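# Unplug monitor cable after loosening both thumbscrews

## Task

Free the monitor cable from its port on the rear panel. Loosen both thumbscrews, withdraw the plug, and leave it resting away from the port. The task fails immediately if the plug is jammed or forced against the port.

## Robot and tools

Robot: two arms, left_arm and right_arm, each bolted to its own mounting plate, with one metal frame behind holding both plates. A two-camera stand sits on the floor behind them. For clearance warnings, each plate and its half of the frame count as part of that arm. Calibrated bases in the scene frame: left_arm (+0.002, +0.165, +0.153) m, quat_wxyz (+0.999, -0.034, +0.024, +0.024); right_arm (-0.038, -0.223, +0.153) m, quat_wxyz (+0.999, +0.033, +0.024, -0.013). Joint ranges (rad): waist -2.880 to 2.880, shoulder 0.000 to 3.142, elbow 0.000 to 3.019 (straight at 2.964), wrist pitch -1.693 to 1.571, wrist yaw -1.571 to 1.571, wrist roll -2.094 to 2.094.

Frames: the scene frame has its origin at table height, midway between the nominal bases. +x points out over the table, +z up, and left_arm is on the +y side. Arm names do not match image sides. Reported hand positions (m), quaternions and velocities use the scene frame and may be off by a few cm. Offsets are instead taken along each Hand target's own axes. On a gripper, +z points along the fingers and the fingers open and close along y. end_effector_position is the point between the pads, about 1 cm short of the fingertips.

Row layout, shared by execute_actions and move: one list of 14 numbers covering both arms, each in [-1, 1], even if only one arm moves. The order is dx, dy, dz, rx, ry, rz, opening for left_arm, then the same seven for right_arm. The six pose numbers are an offset from that arm's Hand target at the start of the action or move, not from the previous row. A value of 1.0 means 0.6 m or 180 degrees. rx, ry, rz form a single rotation vector. Sending the same offset again moves the hand further. Six zeros re-command the current Hand target. The opening is absolute: +1 is fully open (0.094 m) and -1 is closed. Always write the opening each arm should keep, because 0 is a real command.

execute_actions: actions is a list of actions. Each action holds up to 15 rows, one per 1/30 s step; a short action repeats its last row. Camera images come back only when actions is empty or when cameras requests them (["all"], names, [] for none).

move: target is one 14-number row or a list of up to 15 rows, all offsets measured from the same starting Hand targets. The whole move is capped at 10 s. speed is in m/s, from 0.002 to 4.3, default 0.25; rotation is capped at twice that in rad/s. It can be one value or one per target. blend, in m, rounds corners of a list; 0 means stop at each target. opening_speed is a rate per second on the -1 to +1 scale, at least 0.2. grip_force is the force limit per pad in N, 10 to 50, one value or one per arm. It persists once set and starts at full; lower values close slowly. blocking=false returns after about 0.5 s while the move continues. Paths are straight, do not avoid obstacles, lag more when fast, and turn the shorter way. The move: line reports done, off_target, moving, held or fault, plus limits such as paced (pose clipped) or held (steps withheld). An arm it does not name is done, meaning within 10 mm and 2 degrees; that does not rule out contact.

wait: seconds 0 to 10; the arms hold their last command and a running move continues. stop: brakes a running move. zoom_image: camera is one of cam_high, cam_low, cam_left_wrist, cam_right_wrist; region is [x0, y0, x1, y1] in pixels, at most 504 by 504, from the newest images. finished_scene: scene 1 (optional); this ends the scene permanently.

Results: Hand target is the last commanded pose after clipping, and the next offsets count from it. The gripper often rests a little short; send the remainder as an offset. Each step clips orientation to within 40 degrees of the measured one. grip_measured is the measured opening on the command scale; it reads up to about 2.5 mm wide when empty, and narrower than a part that is gripped. grip_effort_nm is the averaged gripper motor effort (negative closing) and is not the pad force. Joint torques are drive outputs that include gravity; numbers 3 and 4 wrap at ±28 N m. Tool commands shows current opening commands. Motor temperatures, MOTOR HOT (85 °C) and OVER-TEMPERATURE FAULT (100 °C, the arm goes limp for 30 to 60 s) warn about heat from holding loads, stretching out or pushing against something. Action calls also list end_effector_position at some steps.

Cameras: cam_high and cam_low (504x504, fixed), cam_left_wrist and cam_right_wrist (672x504 fisheye). A calibration is supplied but may be slightly off.

Avoid: pressing the plug into the port, which fails at once; dropping anything or leaving it off the table; hard hits on fixed or heavy objects; any contact or squeeze between the two arms, including one gripper closing on the other's fingers; routing paths close to an arm's own base; long pushes toward unreachable poses. A blocked arm keeps pushing until you command its target back past the gripper. Grip fragile items with a slow opening_speed.

Each tool is called as name([rows], argument=value, ...), one row to a line, values as JSON.

## Session

execute_actions(actions=[])

Scene clock: 0.00 s.
left_arm: end_effector_position=(+0.4381, +0.0918, +0.1620) grip_measured=-0.001 grip_effort_nm=n/a end_effector_quat_wxyz=(+0.399, +0.551, +0.592, -0.432) | right_arm: end_effector_position=(+0.4417, -0.2134, +0.1186) grip_measured=-0.982 grip_effort_nm=n/a end_effector_quat_wxyz=(+0.495, +0.033, +0.753, -0.432)
Joint positions: left_arm=[0.152 1.973 1.084 -1.118 1.148 2.018 0.047] | right_arm=[0.373 2.228 0.65 1.455 1.105 -0.58 0.001]
Joint velocities: within noise
Joint torques (N m): no reading
Motor temperatures (°C): left_arm=[27 25 21 23 22 21 23] | right_arm=[21 27 24 22 23 22 27]
Heat: left arm: hottest waist 27 °C; right arm: hottest shoulder 27 °C.
Hand target: left_arm +0.4431, +0.0929, +0.1634; +0.401, +0.553, +0.591, -0.429 | right_arm +0.4413, -0.2136, +0.1156; +0.494, +0.032, +0.754, -0.433
Tool commands: left_gripper/opening=-0.00144 right_gripper/opening=-1.0

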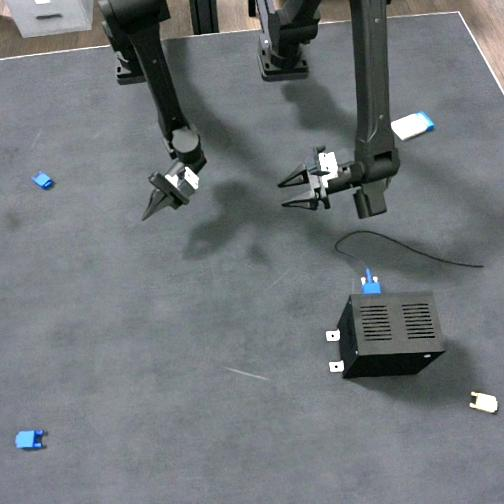

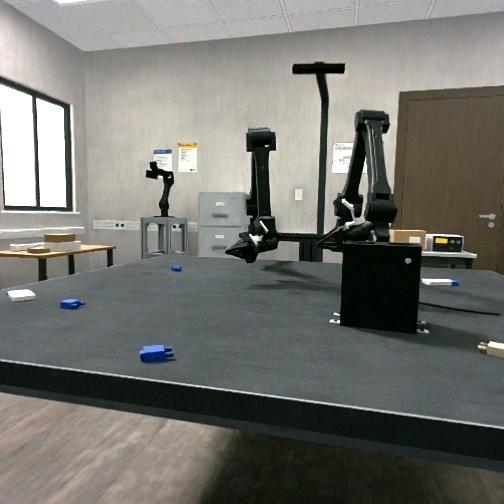

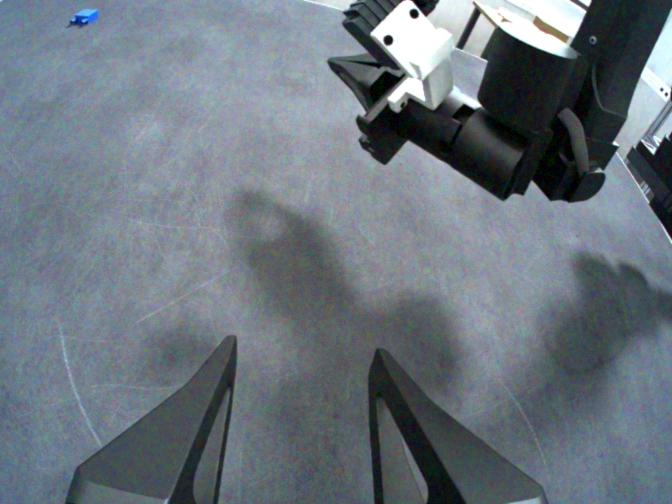

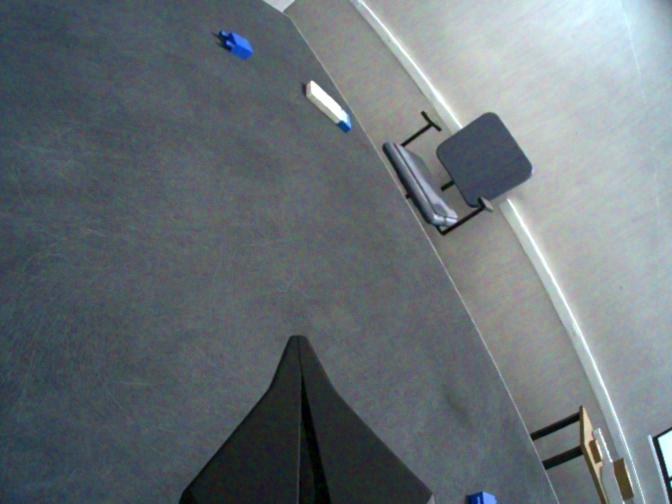

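zoom_image(camera="cam_high", region=[310, 210, 490, 390])

zoom_image(camera="cam_low", region=[320, 220, 504, 350])

zoom_image(camera="cam_high", region=[350, 260, 390, 300])

Scaled by 2.800 from the camera's 504x504 image, which has a finer 720x720 frame.

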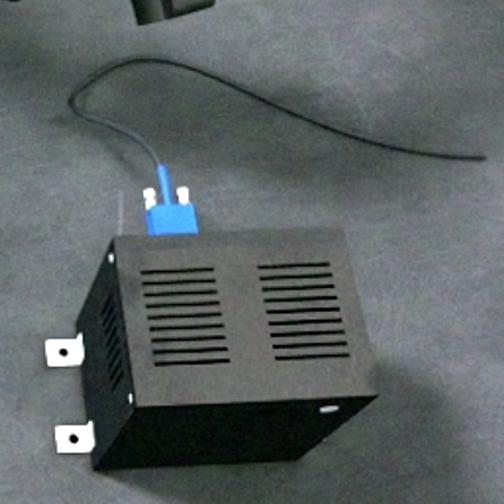

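Scaled by 2.739 from the camera's 504x504 image, which has a finer 720x720 frame.

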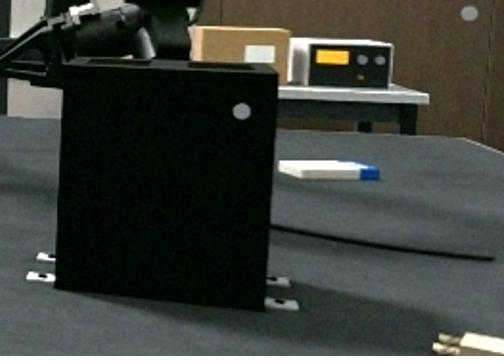

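Scaled by 12.600 from the camera's 504x504 image, which has a finer 720x720 frame.

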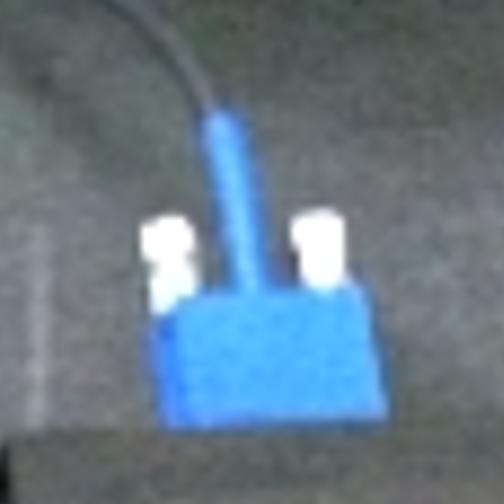

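move(target=[0.011, 0.0958, -0.2521, -0.492, -0.0952, -0.0621, 0.0, 0,0,0,0,0,0,-1], speed=0.25, cameras=["cam_left_wrist", "cam_high"])

Scene clock: 19.73 s.
left_arm: end_effector_position=(+0.5007, +0.2435, +0.2064) grip_measured=-0.001 grip_effort_nm=0.06 end_effector_quat_wxyz=(+0.708, +0.004, +0.706, +0.006) | right_arm: end_effector_position=(+0.4417, -0.2134, +0.1186) grip_measured=-0.983 grip_effort_nm=-0.91 end_effector_quat_wxyz=(+0.495, +0.033, +0.753, -0.432)
Joint positions: left_arm=[0.179 1.98 0.464 1.566 0.226 0.072 0.047] | right_arm=[0.373 2.228 0.65 1.455 1.105 -0.58 0.001]
Joint torques (N m): left_arm=[-1.38 -11.46 1.5 3.25 -0.1 -0.22] | right_arm=[2.26 -13.39 1.61 2.18 0 0.16]
Heat: left arm: hottest waist 27 °C; right arm: hottest gripper 28 °C.
Hand target: left_arm +0.5001, +0.2399, +0.2003; +0.707, +0.000, +0.707, -0.001 | right_arm +0.4413, -0.2136, +0.1156; +0.494, +0.032, +0.754, -0.433
Off the commanded pose: left_arm 0.007 m, 1 deg | right_arm 0.003 m, 0 deg.
move: done
camera_calibration:
cam_left_wrist: T_world_to_cam=[[-0.0245081, -0.994166, 0.105038, 0.228306], [-0.565048, -0.0729009, -0.821831, 0.504796], [0.824694, -0.0794932, -0.559965, -0.150657], [0, 0, 0, 1]] pos_world=[0.415075, 0.251798, 0.306513]
Images, in order (width x height): cam_high 504x504, cam_left_wrist 672x504.

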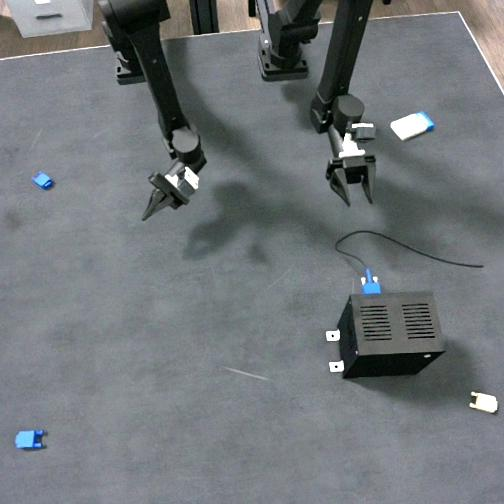

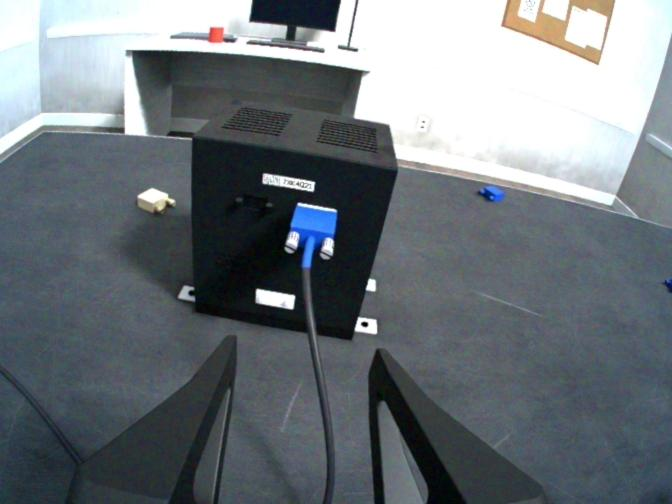

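zoom_image(camera="cam_left_wrist", region=[270, 180, 370, 280])

zoom_image(camera="cam_left_wrist", region=[180, 90, 410, 340])

Scaled by 5.040 from the camera's 672x504 image, which has a finer 960x720 frame.

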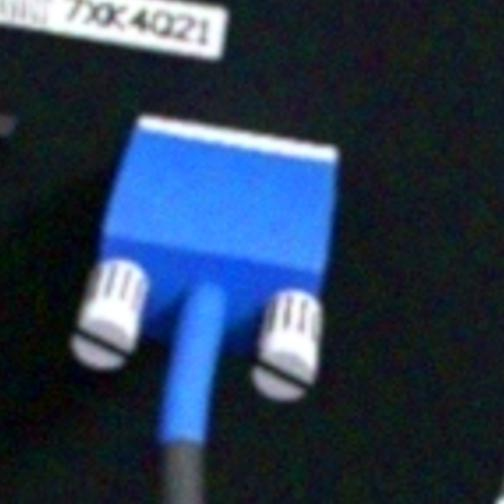

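Scaled by 2.016 from the camera's 672x504 image, which has a finer 960x720 frame.

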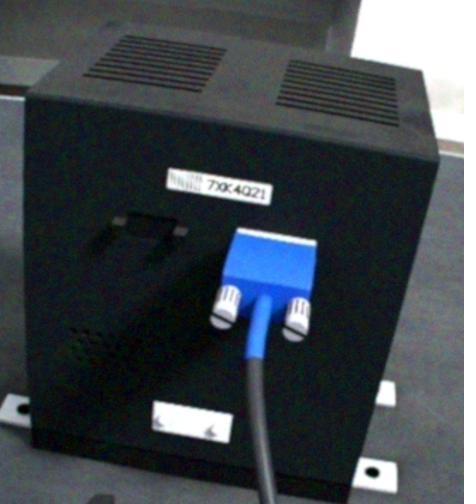

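zoom_image(camera="cam_left_wrist", region=[60, 320, 560, 504])

zoom_image(camera="cam_high", region=[310, 110, 400, 220])

Scaled by 1.008 from the camera's 672x504 image, which has a finer 960x720 frame.

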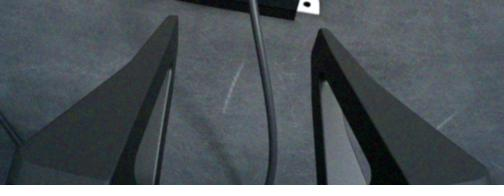

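Scaled by 4.582 from the camera's 504x504 image, which has a finer 720x720 frame.

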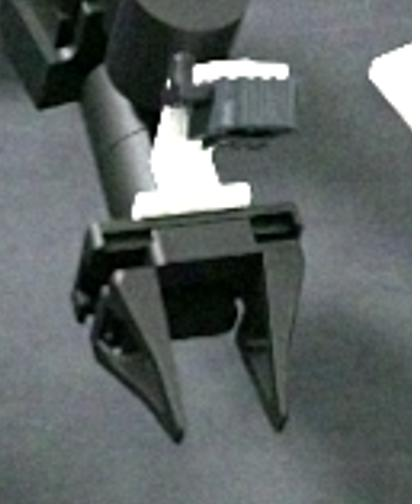

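move(target=[0,0,0,0,0,0,0, -0.2165, 0.2876, -0.1387, -0.5693, -0.2321, 0.1026, -1], speed=0.3, cameras=["cam_right_wrist", "cam_high", "cam_low"])

Scene clock: 66.23 s.
left_arm: end_effector_position=(+0.5007, +0.2435, +0.2064) grip_measured=-0.001 grip_effort_nm=0.07 end_effector_quat_wxyz=(+0.708, +0.004, +0.706, +0.006) | right_arm: end_effector_position=(+0.5215, +0.0064, +0.1315) grip_measured=-0.983 grip_effort_nm=-0.91 end_effector_quat_wxyz=(+0.591, -0.394, +0.588, +0.388)
Joint positions: left_arm=[0.179 1.98 0.464 1.566 0.226 0.071 0.047] | right_arm=[0.164 2.285 0.986 1.211 -1.031 -0.155 0.001]
Joint torques (N m): left_arm=[-1.49 -11.28 1.52 3.22 -0.11 -0.2] | right_arm=[1.32 -14.92 5.89 2.45 -0.27 0.2]
Heat: left arm: hottest shoulder 27 °C; right arm: hottest gripper 29 °C.
Hand target: left_arm +0.5001, +0.2398, +0.2003; +0.707, +0.000, +0.707, -0.001 | right_arm +0.5300, +0.0000, +0.1200; +0.591, -0.387, +0.592, +0.387
Off the commanded pose: left_arm 0.007 m, 1 deg | right_arm 0.016 m, 1 deg.
move: off_target (right_arm)
camera_calibration:
cam_right_wrist: T_world_to_cam=[[0.884642, -0.436654, 0.163527, -0.490564], [-0.114084, -0.542753, -0.832108, 0.211115], [0.452099, 0.717462, -0.529957, -0.0453566], [0, 0, 0, 1]] pos_world=[0.478564, -0.0670816, 0.231854]
Images, in order (width x height): cam_high 504x504, cam_low 504x504, cam_right_wrist 672x504.

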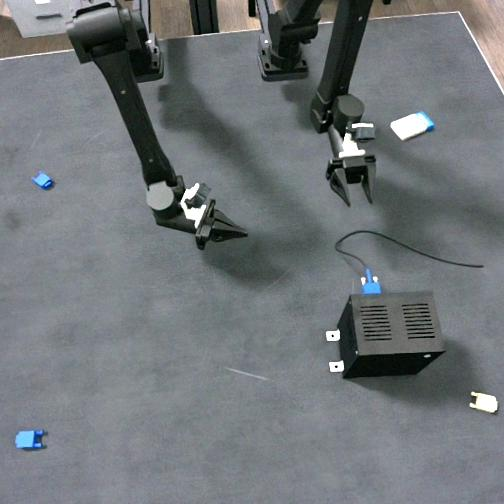

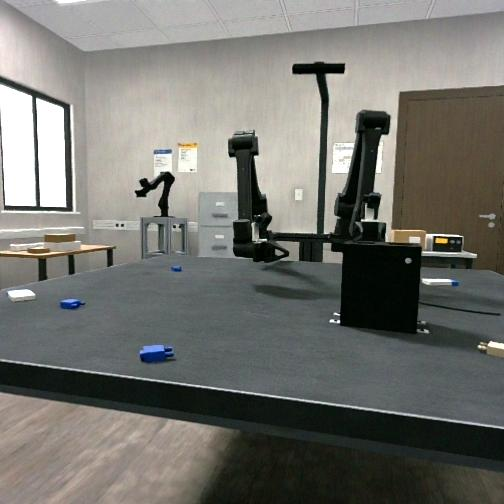

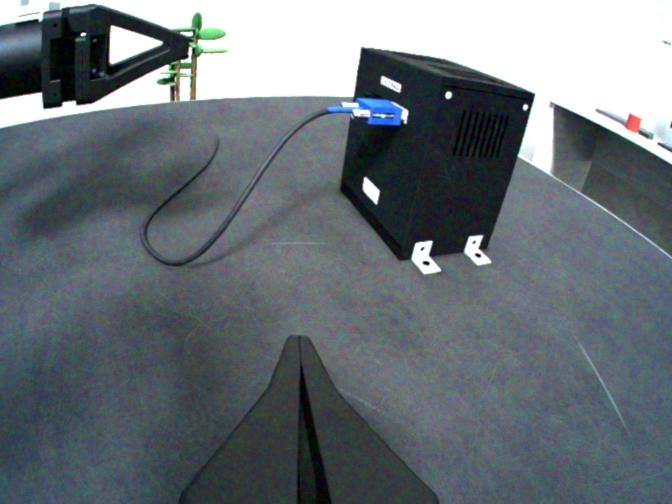

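zoom_image(camera="cam_right_wrist", region=[300, 60, 440, 165])

zoom_image(camera="cam_right_wrist", region=[0, 0, 210, 130])

Scaled by 3.600 from the camera's 672x504 image, which has a finer 960x720 frame.

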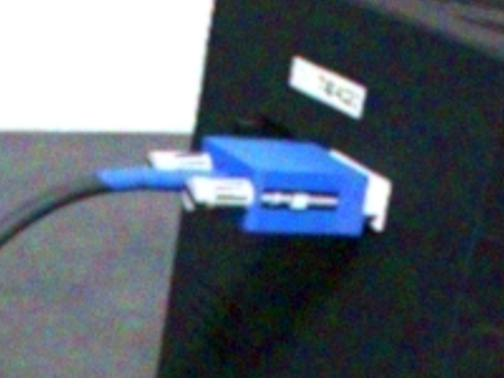

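Scaled by 2.400 from the camera's 672x504 image, which has a finer 960x720 frame.

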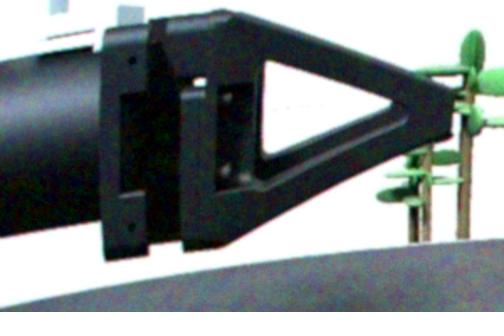

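move(target=[0.0093, 0.0387, 0.1692, 0.0096, 0.2398, 0.0261, 0.0, 0,0,0,0,0,0,-1], speed=0.2, cameras=["cam_left_wrist", "cam_right_wrist"])

Scene clock: 112.27 s.
left_arm: end_effector_position=(+0.5831, +0.2623, +0.1808) grip_measured=-0.001 grip_effort_nm=0.06 end_effector_quat_wxyz=(+0.385, +0.030, +0.923, +0.012) | right_arm: end_effector_position=(+0.5215, +0.0064, +0.1315) grip_measured=-0.983 grip_effort_nm=-0.91 end_effector_quat_wxyz=(+0.590, -0.394, +0.588, +0.388)
Joint positions: left_arm=[0.143 1.689 0.9 0.053 0.096 0.243 0.047] | right_arm=[0.164 2.285 0.986 1.211 -1.031 -0.155 0.001]
Joint torques (N m): left_arm=[-1.73 -16.03 11.36 1.48 -0.03 0.08] | right_arm=[1.38 -14.97 5.91 2.44 -0.27 0.19]
Heat: left arm: hottest shoulder 27 °C; right arm: hottest shoulder 29 °C.
Hand target: left_arm +0.6017, +0.2630, +0.1948; +0.397, +0.039, +0.917, +0.017 | right_arm +0.5300, +0.0000, +0.1200; +0.591, -0.387, +0.592, +0.387
Off the commanded pose: left_arm 0.023 m, 2 deg | right_arm 0.016 m, 1 deg.
move: off_target (left_arm, right_arm)
camera_calibration:
cam_left_wrist: T_world_to_cam=[[0.0186696, -0.998057, 0.0594368, 0.23576], [-0.982282, -0.0293968, -0.185087, 0.648476], [0.186475, -0.0549282, -0.980923, 0.210347], [0, 0, 0, 1]] pos_world=[0.593361, 0.265919, 0.312346]
cam_right_wrist: T_world_to_cam=[[0.884673, -0.436717, 0.163191, -0.490505], [-0.114376, -0.542646, -0.832138, 0.21127], [0.451964, 0.717505, -0.530014, -0.0452758], [0, 0, 0, 1]] pos_world=[0.478564, -0.0670817, 0.231855]
Images, in order (width x height): cam_left_wrist 672x504, cam_right_wrist 672x504.

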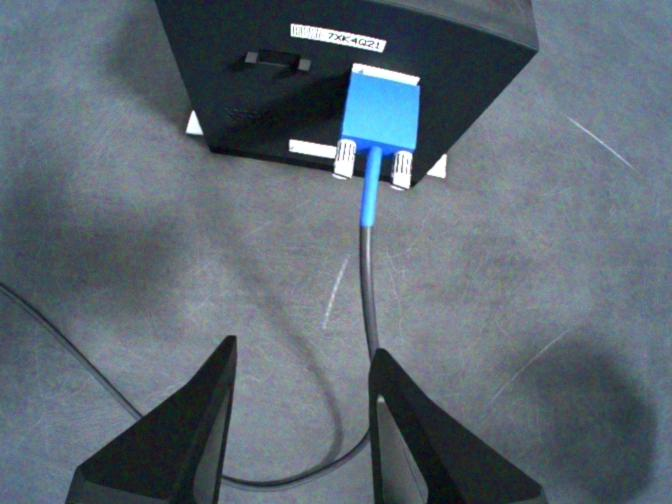

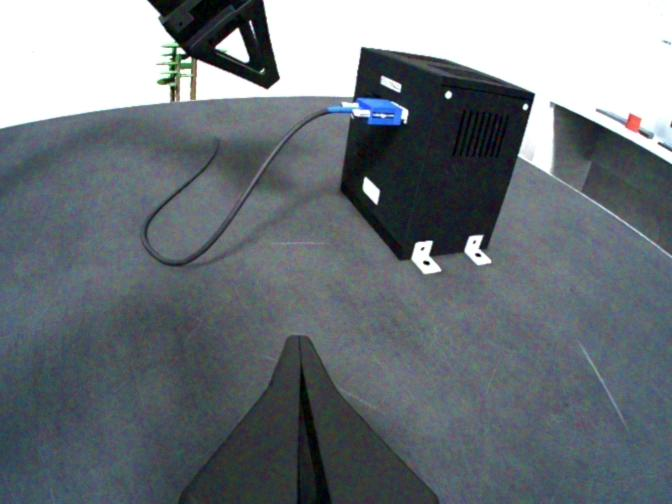

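zoom_image(camera="cam_left_wrist", region=[310, 50, 440, 240])

zoom_image(camera="cam_right_wrist", region=[140, 0, 440, 140])

Scaled by 2.653 from the camera's 672x504 image, which has a finer 960x720 frame.

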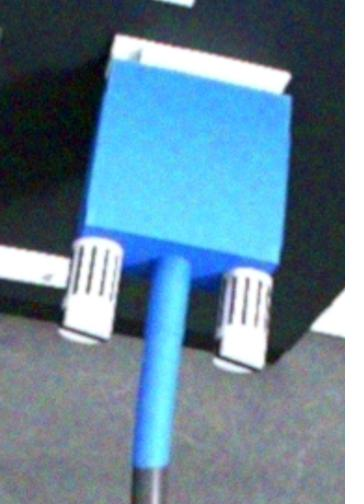

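Scaled by 1.680 from the camera's 672x504 image, which has a finer 960x720 frame.

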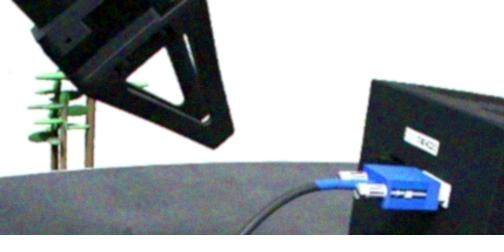

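move(target=[0.0479, 0.0319, 0.0805, 0.2964, -0.0368, -0.4085, 0.0, 0,0,0,0,0,0,-1], speed=0.2, cameras=["cam_high", "cam_left_wrist", "cam_right_wrist"])

Scene clock: 166.07 s.
left_arm: end_effector_position=(+0.6102, +0.2773, +0.1473) grip_measured=-0.001 grip_effort_nm=0.06 end_effector_quat_wxyz=(+0.314, -0.333, +0.655, -0.601) | right_arm: end_effector_position=(+0.5215, +0.0064, +0.1315) grip_measured=-0.983 grip_effort_nm=-0.91 end_effector_quat_wxyz=(+0.590, -0.394, +0.588, +0.388)
Joint positions: left_arm=[0.379 2.158 0.991 1.004 1.034 -1.336 0.047] | right_arm=[0.164 2.285 0.986 1.211 -1.031 -0.155 0.001]
Joint torques (N m): left_arm=[-0.56 -17.32 7.06 2.91 0 -0.06] | right_arm=[1.2 -14.92 5.9 2.45 -0.27 0.18]
Motor temperatures (°C): left_arm=[26 28 29 23 22 21 23] | right_arm=[21 30 26 22 23 22 29]
Heat: left arm: hottest elbow 29 °C; right arm: hottest shoulder 30 °C.
Hand target: left_arm +0.6184, +0.2846, +0.1419; +0.319, -0.334, +0.651, -0.602 | right_arm +0.5300, +0.0000, +0.1200; +0.591, -0.387, +0.592, +0.387
Off the commanded pose: left_arm 0.012 m, 1 deg | right_arm 0.016 m, 1 deg.
move: off_target (left_arm, right_arm)
camera_calibration:
cam_left_wrist: T_world_to_cam=[[0.106698, 0.0578252, 0.992609, -0.23179], [-0.931616, -0.343018, 0.120124, 0.680409], [0.347429, -0.937547, 0.0172718, 0.172759], [0, 0, 0, 1]] pos_world=[0.59859, 0.408766, 0.145359]
cam_right_wrist: T_world_to_cam=[[0.884673, -0.436717, 0.163191, -0.490505], [-0.114376, -0.542646, -0.832138, 0.21127], [0.451964, 0.717505, -0.530014, -0.0452758], [0, 0, 0, 1]] pos_world=[0.478564, -0.0670817, 0.231855]
Images, in order (width x height): cam_high 504x504, cam_left_wrist 672x504, cam_right_wrist 672x504.

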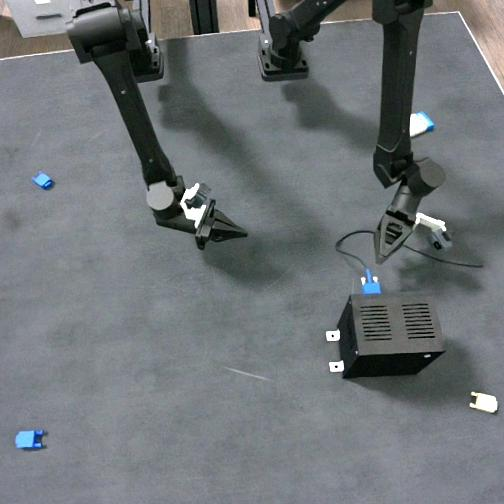

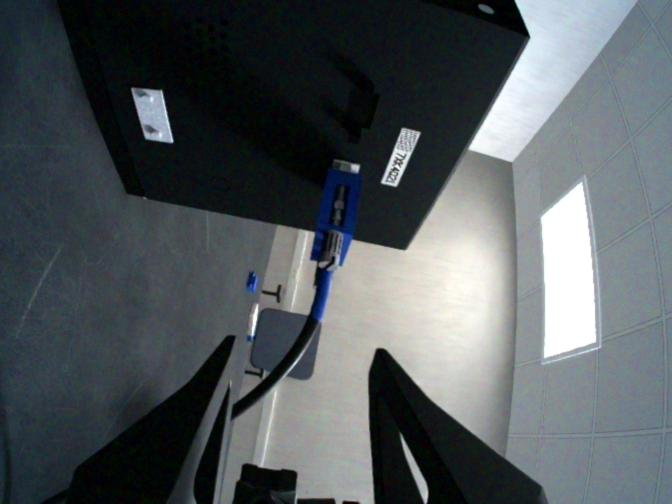

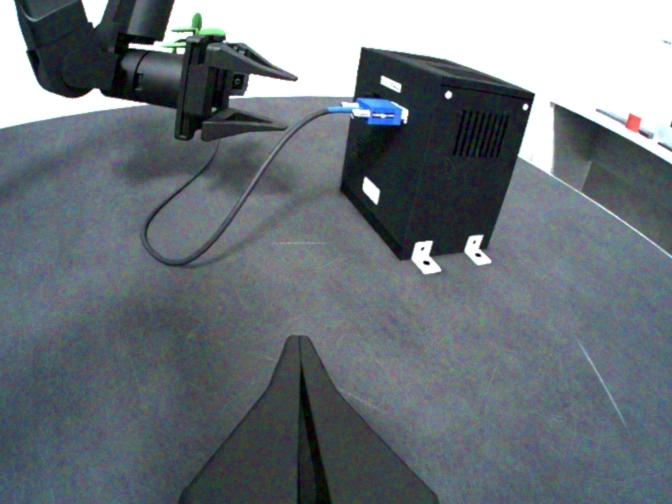

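zoom_image(camera="cam_left_wrist", region=[270, 150, 400, 350])

zoom_image(camera="cam_right_wrist", region=[160, 20, 430, 180])

zoom_image(camera="cam_high", region=[320, 200, 440, 320])

Scaled by 2.520 from the camera's 672x504 image, which has a finer 960x720 frame.

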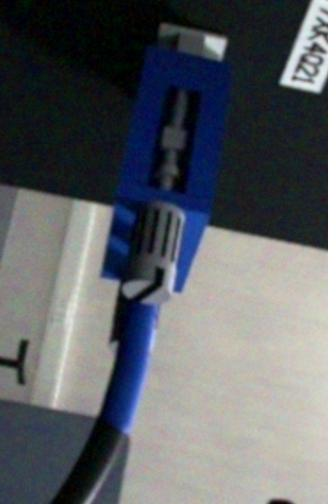

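Scaled by 1.867 from the camera's 672x504 image, which has a finer 960x720 frame.

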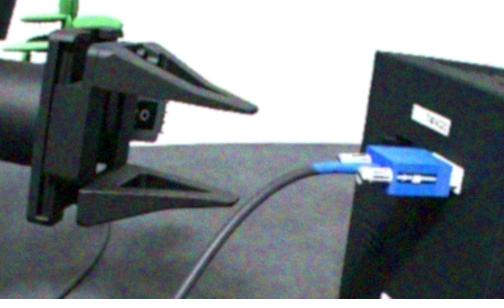

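Scaled by 4.200 from the camera's 504x504 image, which has a finer 720x720 frame.

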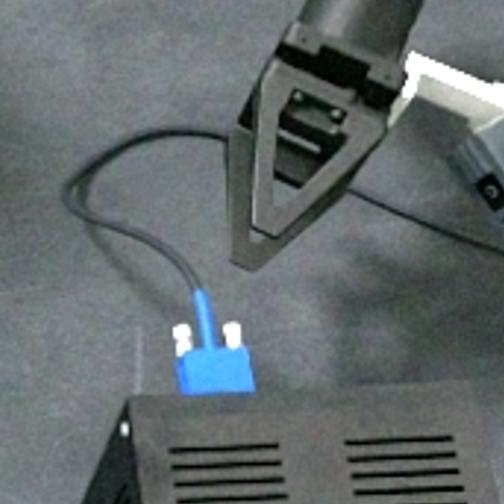

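move(target=[-0.011, -0.0165, 0.0602, 0, 0, 0, 0.0, 0,0,0,0,0,0,-1], speed=0.1, cameras=["cam_high", "cam_left_wrist", "cam_right_wrist"])

zoom_image(camera="cam_left_wrist", region=[220, 160, 420, 360])

zoom_image(camera="cam_right_wrist", region=[220, 40, 420, 160])

zoom_image(camera="cam_high", region=[340, 220, 420, 300])

Scene clock: 182.70 s.
left_arm: end_effector_position=(+0.6434, +0.2663, +0.1585) grip_measured=-0.001 grip_effort_nm=0.07 end_effector_quat_wxyz=(+0.325, -0.327, +0.653, -0.600) | right_arm: end_effector_position=(+0.5215, +0.0064, +0.1315) grip_measured=-0.983 grip_effort_nm=-0.91 end_effector_quat_wxyz=(+0.590, -0.394, +0.588, +0.388)
Joint positions: left_arm=[0.333 2.169 1.061 0.983 0.981 -1.352 0.047] | right_arm=[0.164 2.285 0.986 1.211 -1.031 -0.155 0.001]
Joint torques (N m): left_arm=[-1.2 -18.02 7.82 1.74 -0.02 -0.07] | right_arm=[1.32 -14.92 5.91 2.43 -0.27 0.19]
Heat: left arm: hottest shoulder 29 °C; right arm: hottest shoulder 30 °C.
Hand target: left_arm +0.6522, +0.2688, +0.1495; +0.319, -0.334, +0.651, -0.602 | right_arm +0.5300, +0.0000, +0.1200; +0.591, -0.387, +0.592, +0.387
Off the commanded pose: left_arm 0.013 m, 1 deg | right_arm 0.016 m, 1 deg.
move: off_target (left_arm, right_arm)
camera_calibration:
cam_left_wrist: T_world_to_cam=[[0.0827783, 0.0484993, 0.995387, -0.228327], [-0.931422, -0.351435, 0.0945822, 0.712353], [0.354401, -0.934955, 0.0160822, 0.14562], [0, 0, 0, 1]] pos_world=[0.630794, 0.397567, 0.157556]
cam_right_wrist: T_world_to_cam=[[0.884673, -0.436717, 0.163191, -0.490505], [-0.114376, -0.542646, -0.832138, 0.21127], [0.451964, 0.717505, -0.530014, -0.0452758], [0, 0, 0, 1]] pos_world=[0.478564, -0.0670817, 0.231855]
Images, in order (width x height): cam_high 504x504, cam_left_wrist 672x504, cam_right_wrist 672x504.

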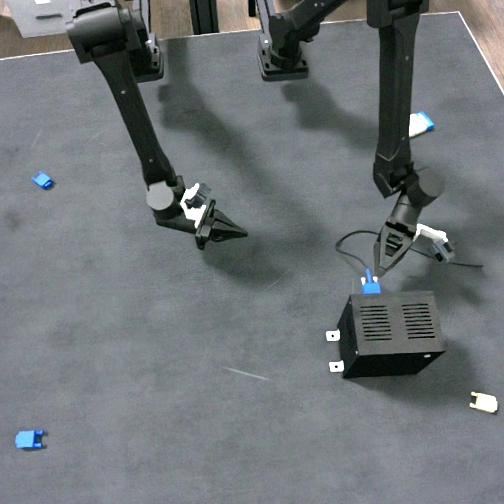

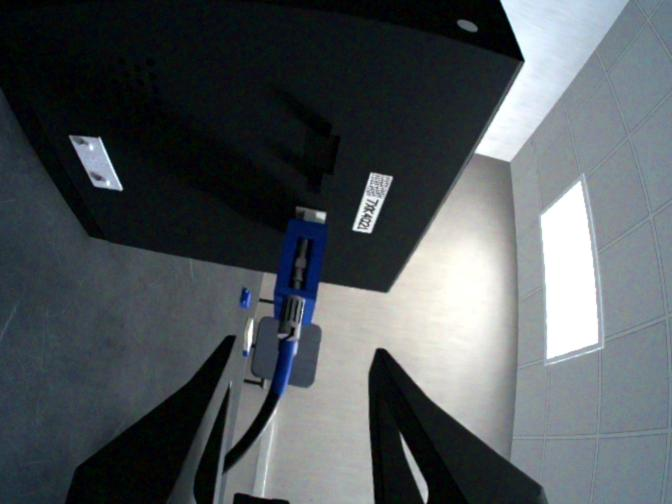

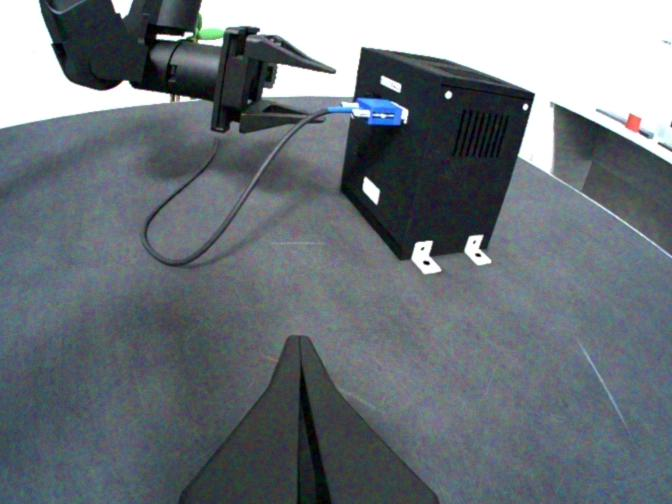

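Scaled by 2.520 from the camera's 672x504 image, which has a finer 960x720 frame.

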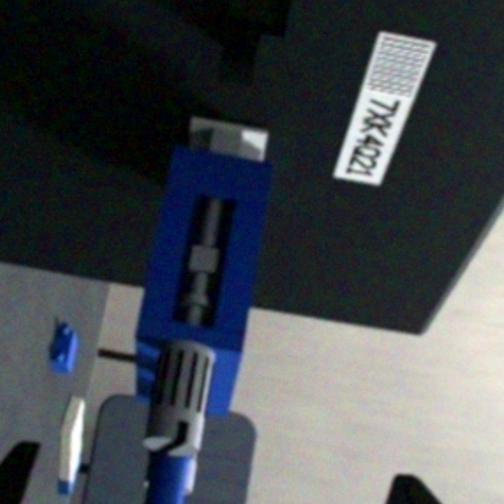

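Scaled by 2.520 from the camera's 672x504 image, which has a finer 960x720 frame.

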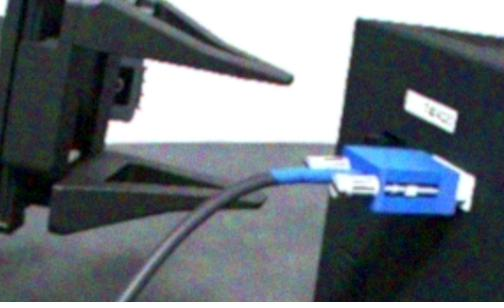

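Scaled by 6.300 from the camera's 504x504 image, which has a finer 720x720 frame.

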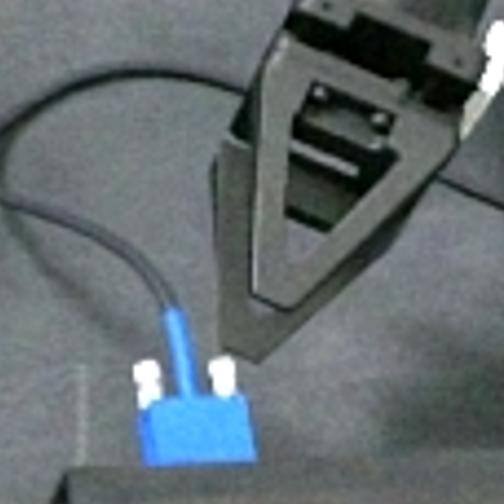

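move(target=[0.0052, 0.0083, 0.0318, 0, 0, 0, -0.5, 0,0,0,0,0,0,-1], speed=0.05, cameras=["cam_high", "cam_left_wrist", "cam_right_wrist"])

zoom_image(camera="cam_left_wrist", region=[220, 240, 400, 420])

zoom_image(camera="cam_right_wrist", region=[260, 50, 420, 160])

zoom_image(camera="cam_high", region=[350, 240, 410, 300])

Scene clock: 192.17 s.
left_arm: end_effector_position=(+0.6564, +0.2549, +0.1517) grip_measured=-0.497 grip_effort_nm=-0.17 end_effector_quat_wxyz=(+0.325, -0.329, +0.653, -0.600) | right_arm: end_effector_position=(+0.5215, +0.0064, +0.1315) grip_measured=-0.983 grip_effort_nm=-0.91 end_effector_quat_wxyz=(+0.590, -0.394, +0.588, +0.388)
Joint positions: left_arm=[0.305 2.196 1.091 0.983 0.951 -1.358 0.024] | right_arm=[0.164 2.285 0.986 1.211 -1.031 -0.155 0.001]
Joint torques (N m): left_arm=[-1.26 -18.84 7.86 1.83 -0.01 -0.07] | right_arm=[1.32 -14.92 5.9 2.43 -0.27 0.19]
Heat: left arm: hottest shoulder 28 °C; right arm: hottest shoulder 30 °C.
Hand target: left_arm +0.6659, +0.2556, +0.1431; +0.320, -0.334, +0.651, -0.602 | right_arm +0.5300, +0.0000, +0.1200; +0.591, -0.387, +0.592, +0.387
Off the commanded pose: left_arm 0.013 m, 1 deg | right_arm 0.016 m, 1 deg.
move: off_target (left_arm, right_arm)
camera_calibration:
cam_left_wrist: T_world_to_cam=[[0.085353, 0.0495206, 0.995119, -0.223969], [-0.930343, -0.353522, 0.0973895, 0.720518], [0.35662, -0.934114, 0.015897, 0.128846], [0, 0, 0, 1]] pos_world=[0.643496, 0.386167, 0.150657]
cam_right_wrist: T_world_to_cam=[[0.884673, -0.436717, 0.163191, -0.490505], [-0.114376, -0.542646, -0.832138, 0.21127], [0.451964, 0.717505, -0.530014, -0.0452758], [0, 0, 0, 1]] pos_world=[0.478564, -0.0670817, 0.231855]
Images, in order (width x height): cam_high 504x504, cam_left_wrist 672x504, cam_right_wrist 672x504.

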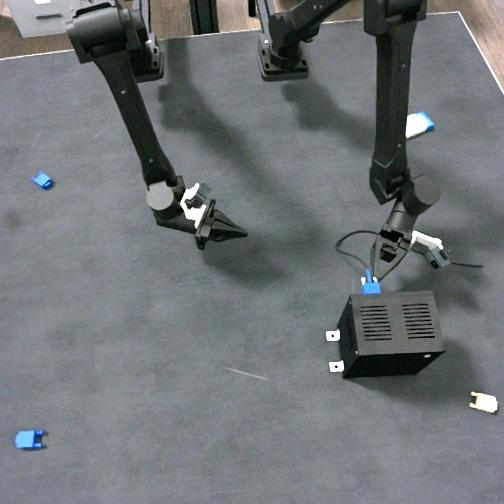

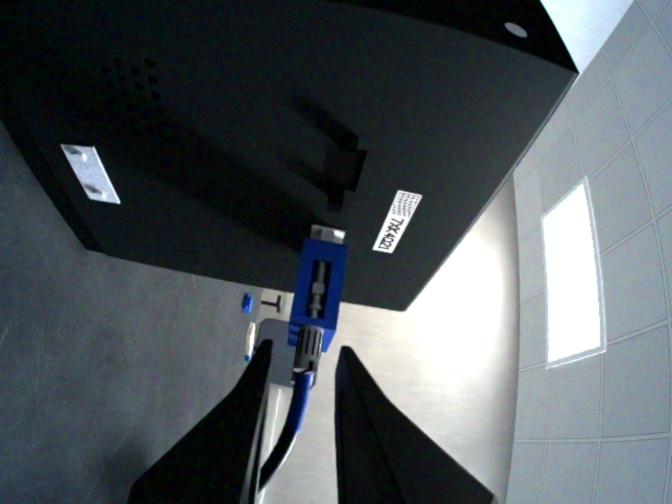

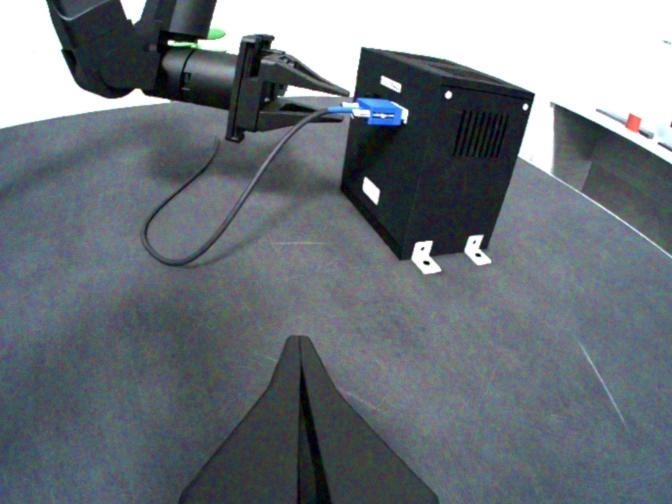

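Scaled by 2.800 from the camera's 672x504 image, which has a finer 960x720 frame.

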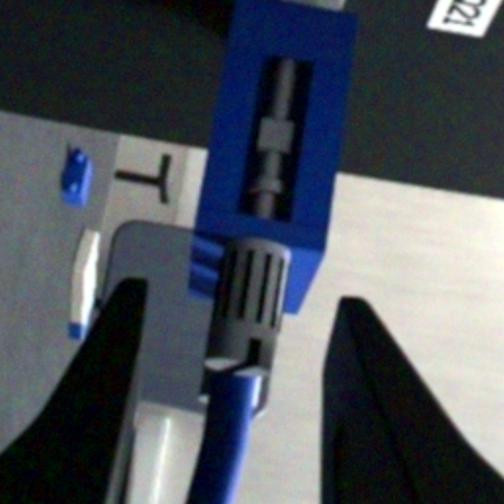

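Scaled by 3.150 from the camera's 672x504 image, which has a finer 960x720 frame.

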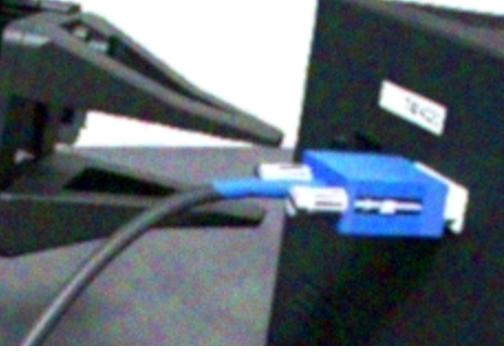

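Scaled by 8.400 from the camera's 504x504 image, which has a finer 720x720 frame.

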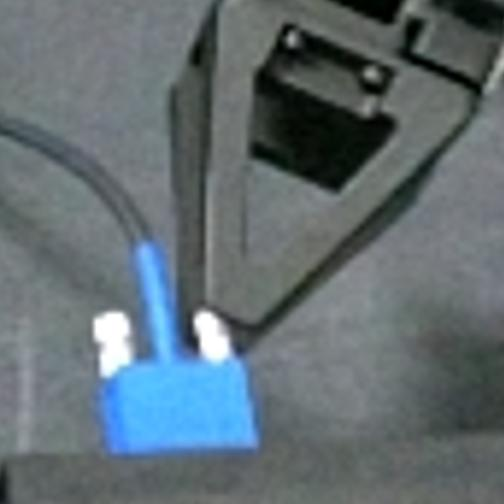

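move(target=[0.0067, -0.0013, 0.0035, 0, 0, 0, -0.6, 0,0,0,0,0,0,-1], speed=0.03, cameras=["cam_high", "cam_left_wrist", "cam_right_wrist"])

zoom_image(camera="cam_left_wrist", region=[240, 270, 380, 410])

zoom_image(camera="cam_right_wrist", region=[300, 70, 400, 150])

zoom_image(camera="cam_high", region=[350, 240, 410, 300])

Scene clock: 202.27 s.
left_arm: end_effector_position=(+0.6579, +0.2531, +0.1520) grip_measured=-0.597 grip_effort_nm=-0.17 end_effector_quat_wxyz=(+0.326, -0.330, +0.653, -0.599) | right_arm: end_effector_position=(+0.5215, +0.0064, +0.1315) grip_measured=-0.983 grip_effort_nm=-0.91 end_effector_quat_wxyz=(+0.590, -0.394, +0.588, +0.388)
Joint positions: left_arm=[0.3 2.196 1.092 0.983 0.944 -1.36 0.019] | right_arm=[0.164 2.285 0.986 1.211 -1.031 -0.155 0.001]
Joint torques (N m): left_arm=[-1.61 -18.49 7.38 2.04 -0.03 -0.08] | right_arm=[1.26 -14.97 5.9 2.45 -0.27 0.19]
Heat: left arm: hottest shoulder 29 °C; right arm: hottest shoulder 30 °C.
Hand target: left_arm +0.6653, +0.2510, +0.1436; +0.319, -0.334, +0.651, -0.602 | right_arm +0.5300, +0.0000, +0.1200; +0.591, -0.387, +0.592, +0.387
Off the commanded pose: left_arm 0.011 m, 1 deg | right_arm 0.016 m, 1 deg.
move: off_target (left_arm, right_arm)
camera_calibration:
cam_left_wrist: T_world_to_cam=[[0.0856818, 0.0499614, 0.995069, -0.224646], [-0.929303, -0.356107, 0.0978986, 0.721124], [0.359242, -0.933109, 0.0159174, 0.124688], [0, 0, 0, 1]] pos_world=[0.644598, 0.384368, 0.150957]
cam_right_wrist: T_world_to_cam=[[0.884673, -0.436717, 0.163191, -0.490505], [-0.114376, -0.542646, -0.832138, 0.21127], [0.451964, 0.717505, -0.530014, -0.0452758], [0, 0, 0, 1]] pos_world=[0.478564, -0.0670817, 0.231855]
Images, in order (width x height): cam_high 504x504, cam_left_wrist 672x504, cam_right_wrist 672x504.

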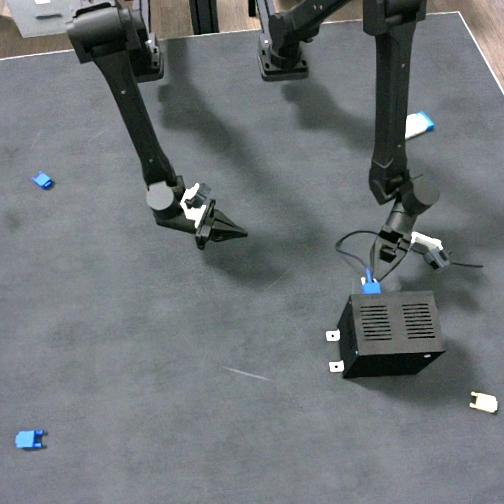

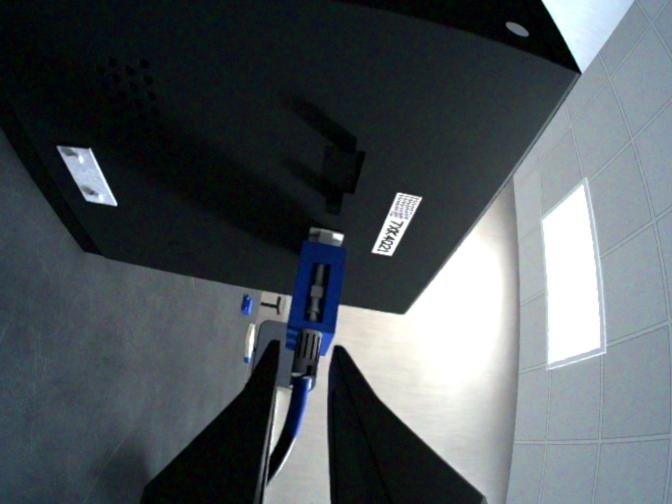

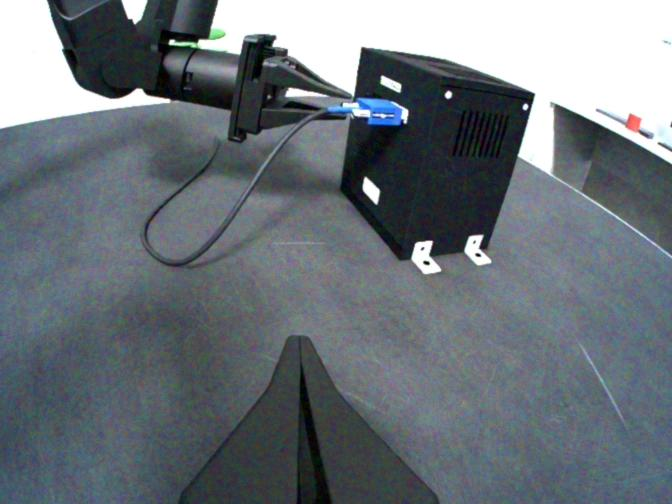

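Scaled by 3.600 from the camera's 672x504 image, which has a finer 960x720 frame.

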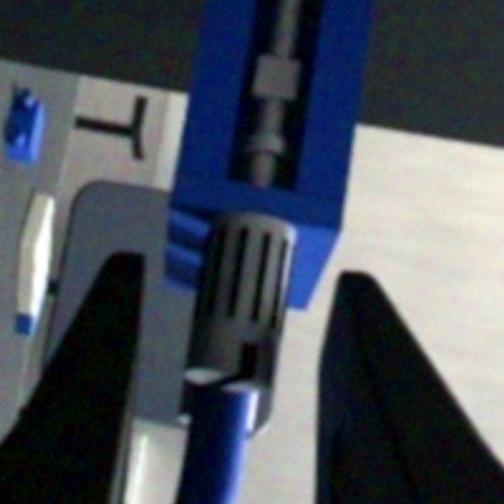

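Scaled by 5.040 from the camera's 672x504 image, which has a finer 960x720 frame.

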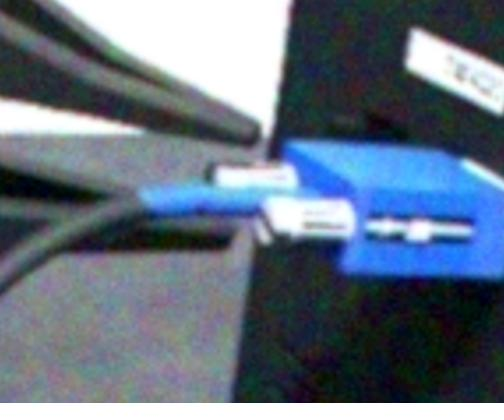

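Scaled by 8.400 from the camera's 504x504 image, which has a finer 720x720 frame.

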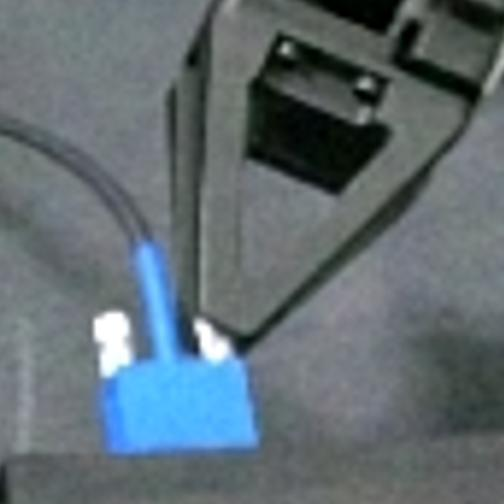

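move([
  [0.0015, -0.0033, -0.0022, 0, 0, 0, -0.6, 0,0,0,0,0,0,-1],
  [0.0015, -0.0033, -0.0022, 0, 0, 0, -0.87, 0,0,0,0,0,0,-1],
], speed=0.03, opening_speed=0.3, cameras=["cam_left_wrist", "cam_high"])

zoom_image(camera="cam_left_wrist", region=[240, 270, 380, 410])

zoom_image(camera="cam_high", region=[350, 240, 410, 300])

Scene clock: 210.67 s.
left_arm: end_effector_position=(+0.6579, +0.2531, +0.1520) grip_measured=-0.841 grip_effort_nm=-0.99 end_effector_quat_wxyz=(+0.326, -0.330, +0.653, -0.599) | right_arm: end_effector_position=(+0.5215, +0.0064, +0.1315) grip_measured=-0.983 grip_effort_nm=-0.91 end_effector_quat_wxyz=(+0.590, -0.394, +0.588, +0.388)
Joint positions: left_arm=[0.3 2.196 1.092 0.983 0.944 -1.36 0.007] | right_arm=[0.164 2.285 0.986 1.211 -1.031 -0.155 0.001]
Joint torques (N m): left_arm=[-1.49 -19.31 6.94 1.95 0.02 -0.06] | right_arm=[1.26 -14.92 5.91 2.43 -0.27 0.19]
Heat: left arm: hottest shoulder 29 °C; right arm: hottest shoulder 30 °C.
Hand target: left_arm +0.6638, +0.2509, +0.1457; +0.319, -0.334, +0.651, -0.602 | right_arm +0.5300, +0.0000, +0.1200; +0.591, -0.387, +0.592, +0.387
Off the commanded pose: left_arm 0.009 m, 1 deg | right_arm 0.016 m, 1 deg.
move: off_target (right_arm)
camera_calibration:
cam_left_wrist: T_world_to_cam=[[0.0856818, 0.0499614, 0.995069, -0.224646], [-0.929303, -0.356107, 0.0978986, 0.721124], [0.359242, -0.933109, 0.0159174, 0.124688], [0, 0, 0, 1]] pos_world=[0.644598, 0.384368, 0.150957]
Images, in order (width x height): cam_high 504x504, cam_left_wrist 672x504.

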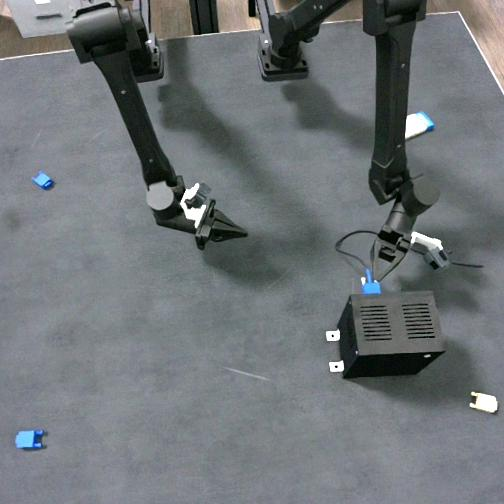

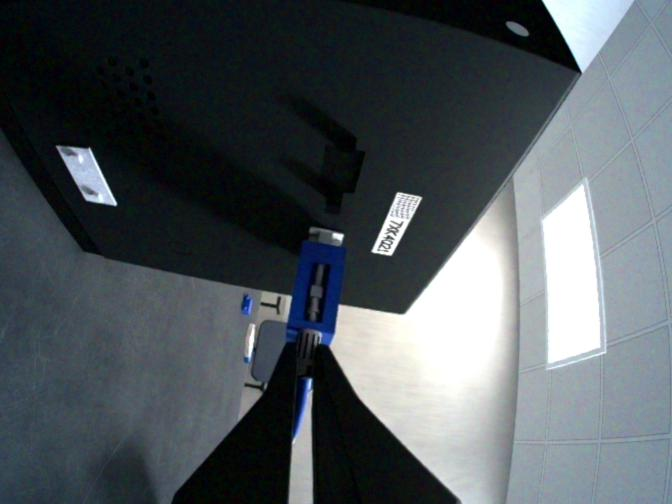

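Scaled by 3.600 from the camera's 672x504 image, which has a finer 960x720 frame.

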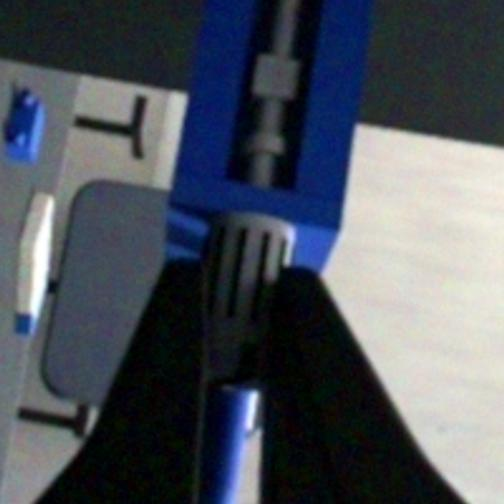

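Scaled by 8.400 from the camera's 504x504 image, which has a finer 720x720 frame.

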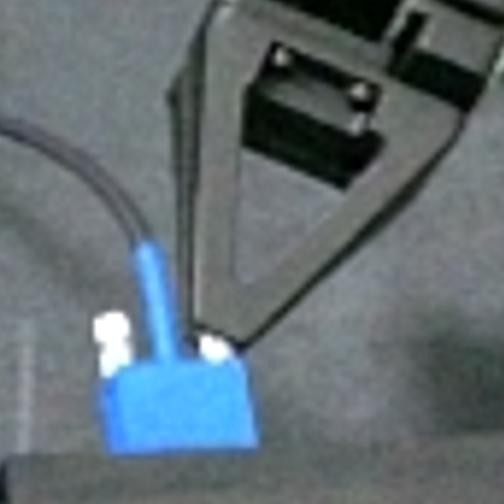

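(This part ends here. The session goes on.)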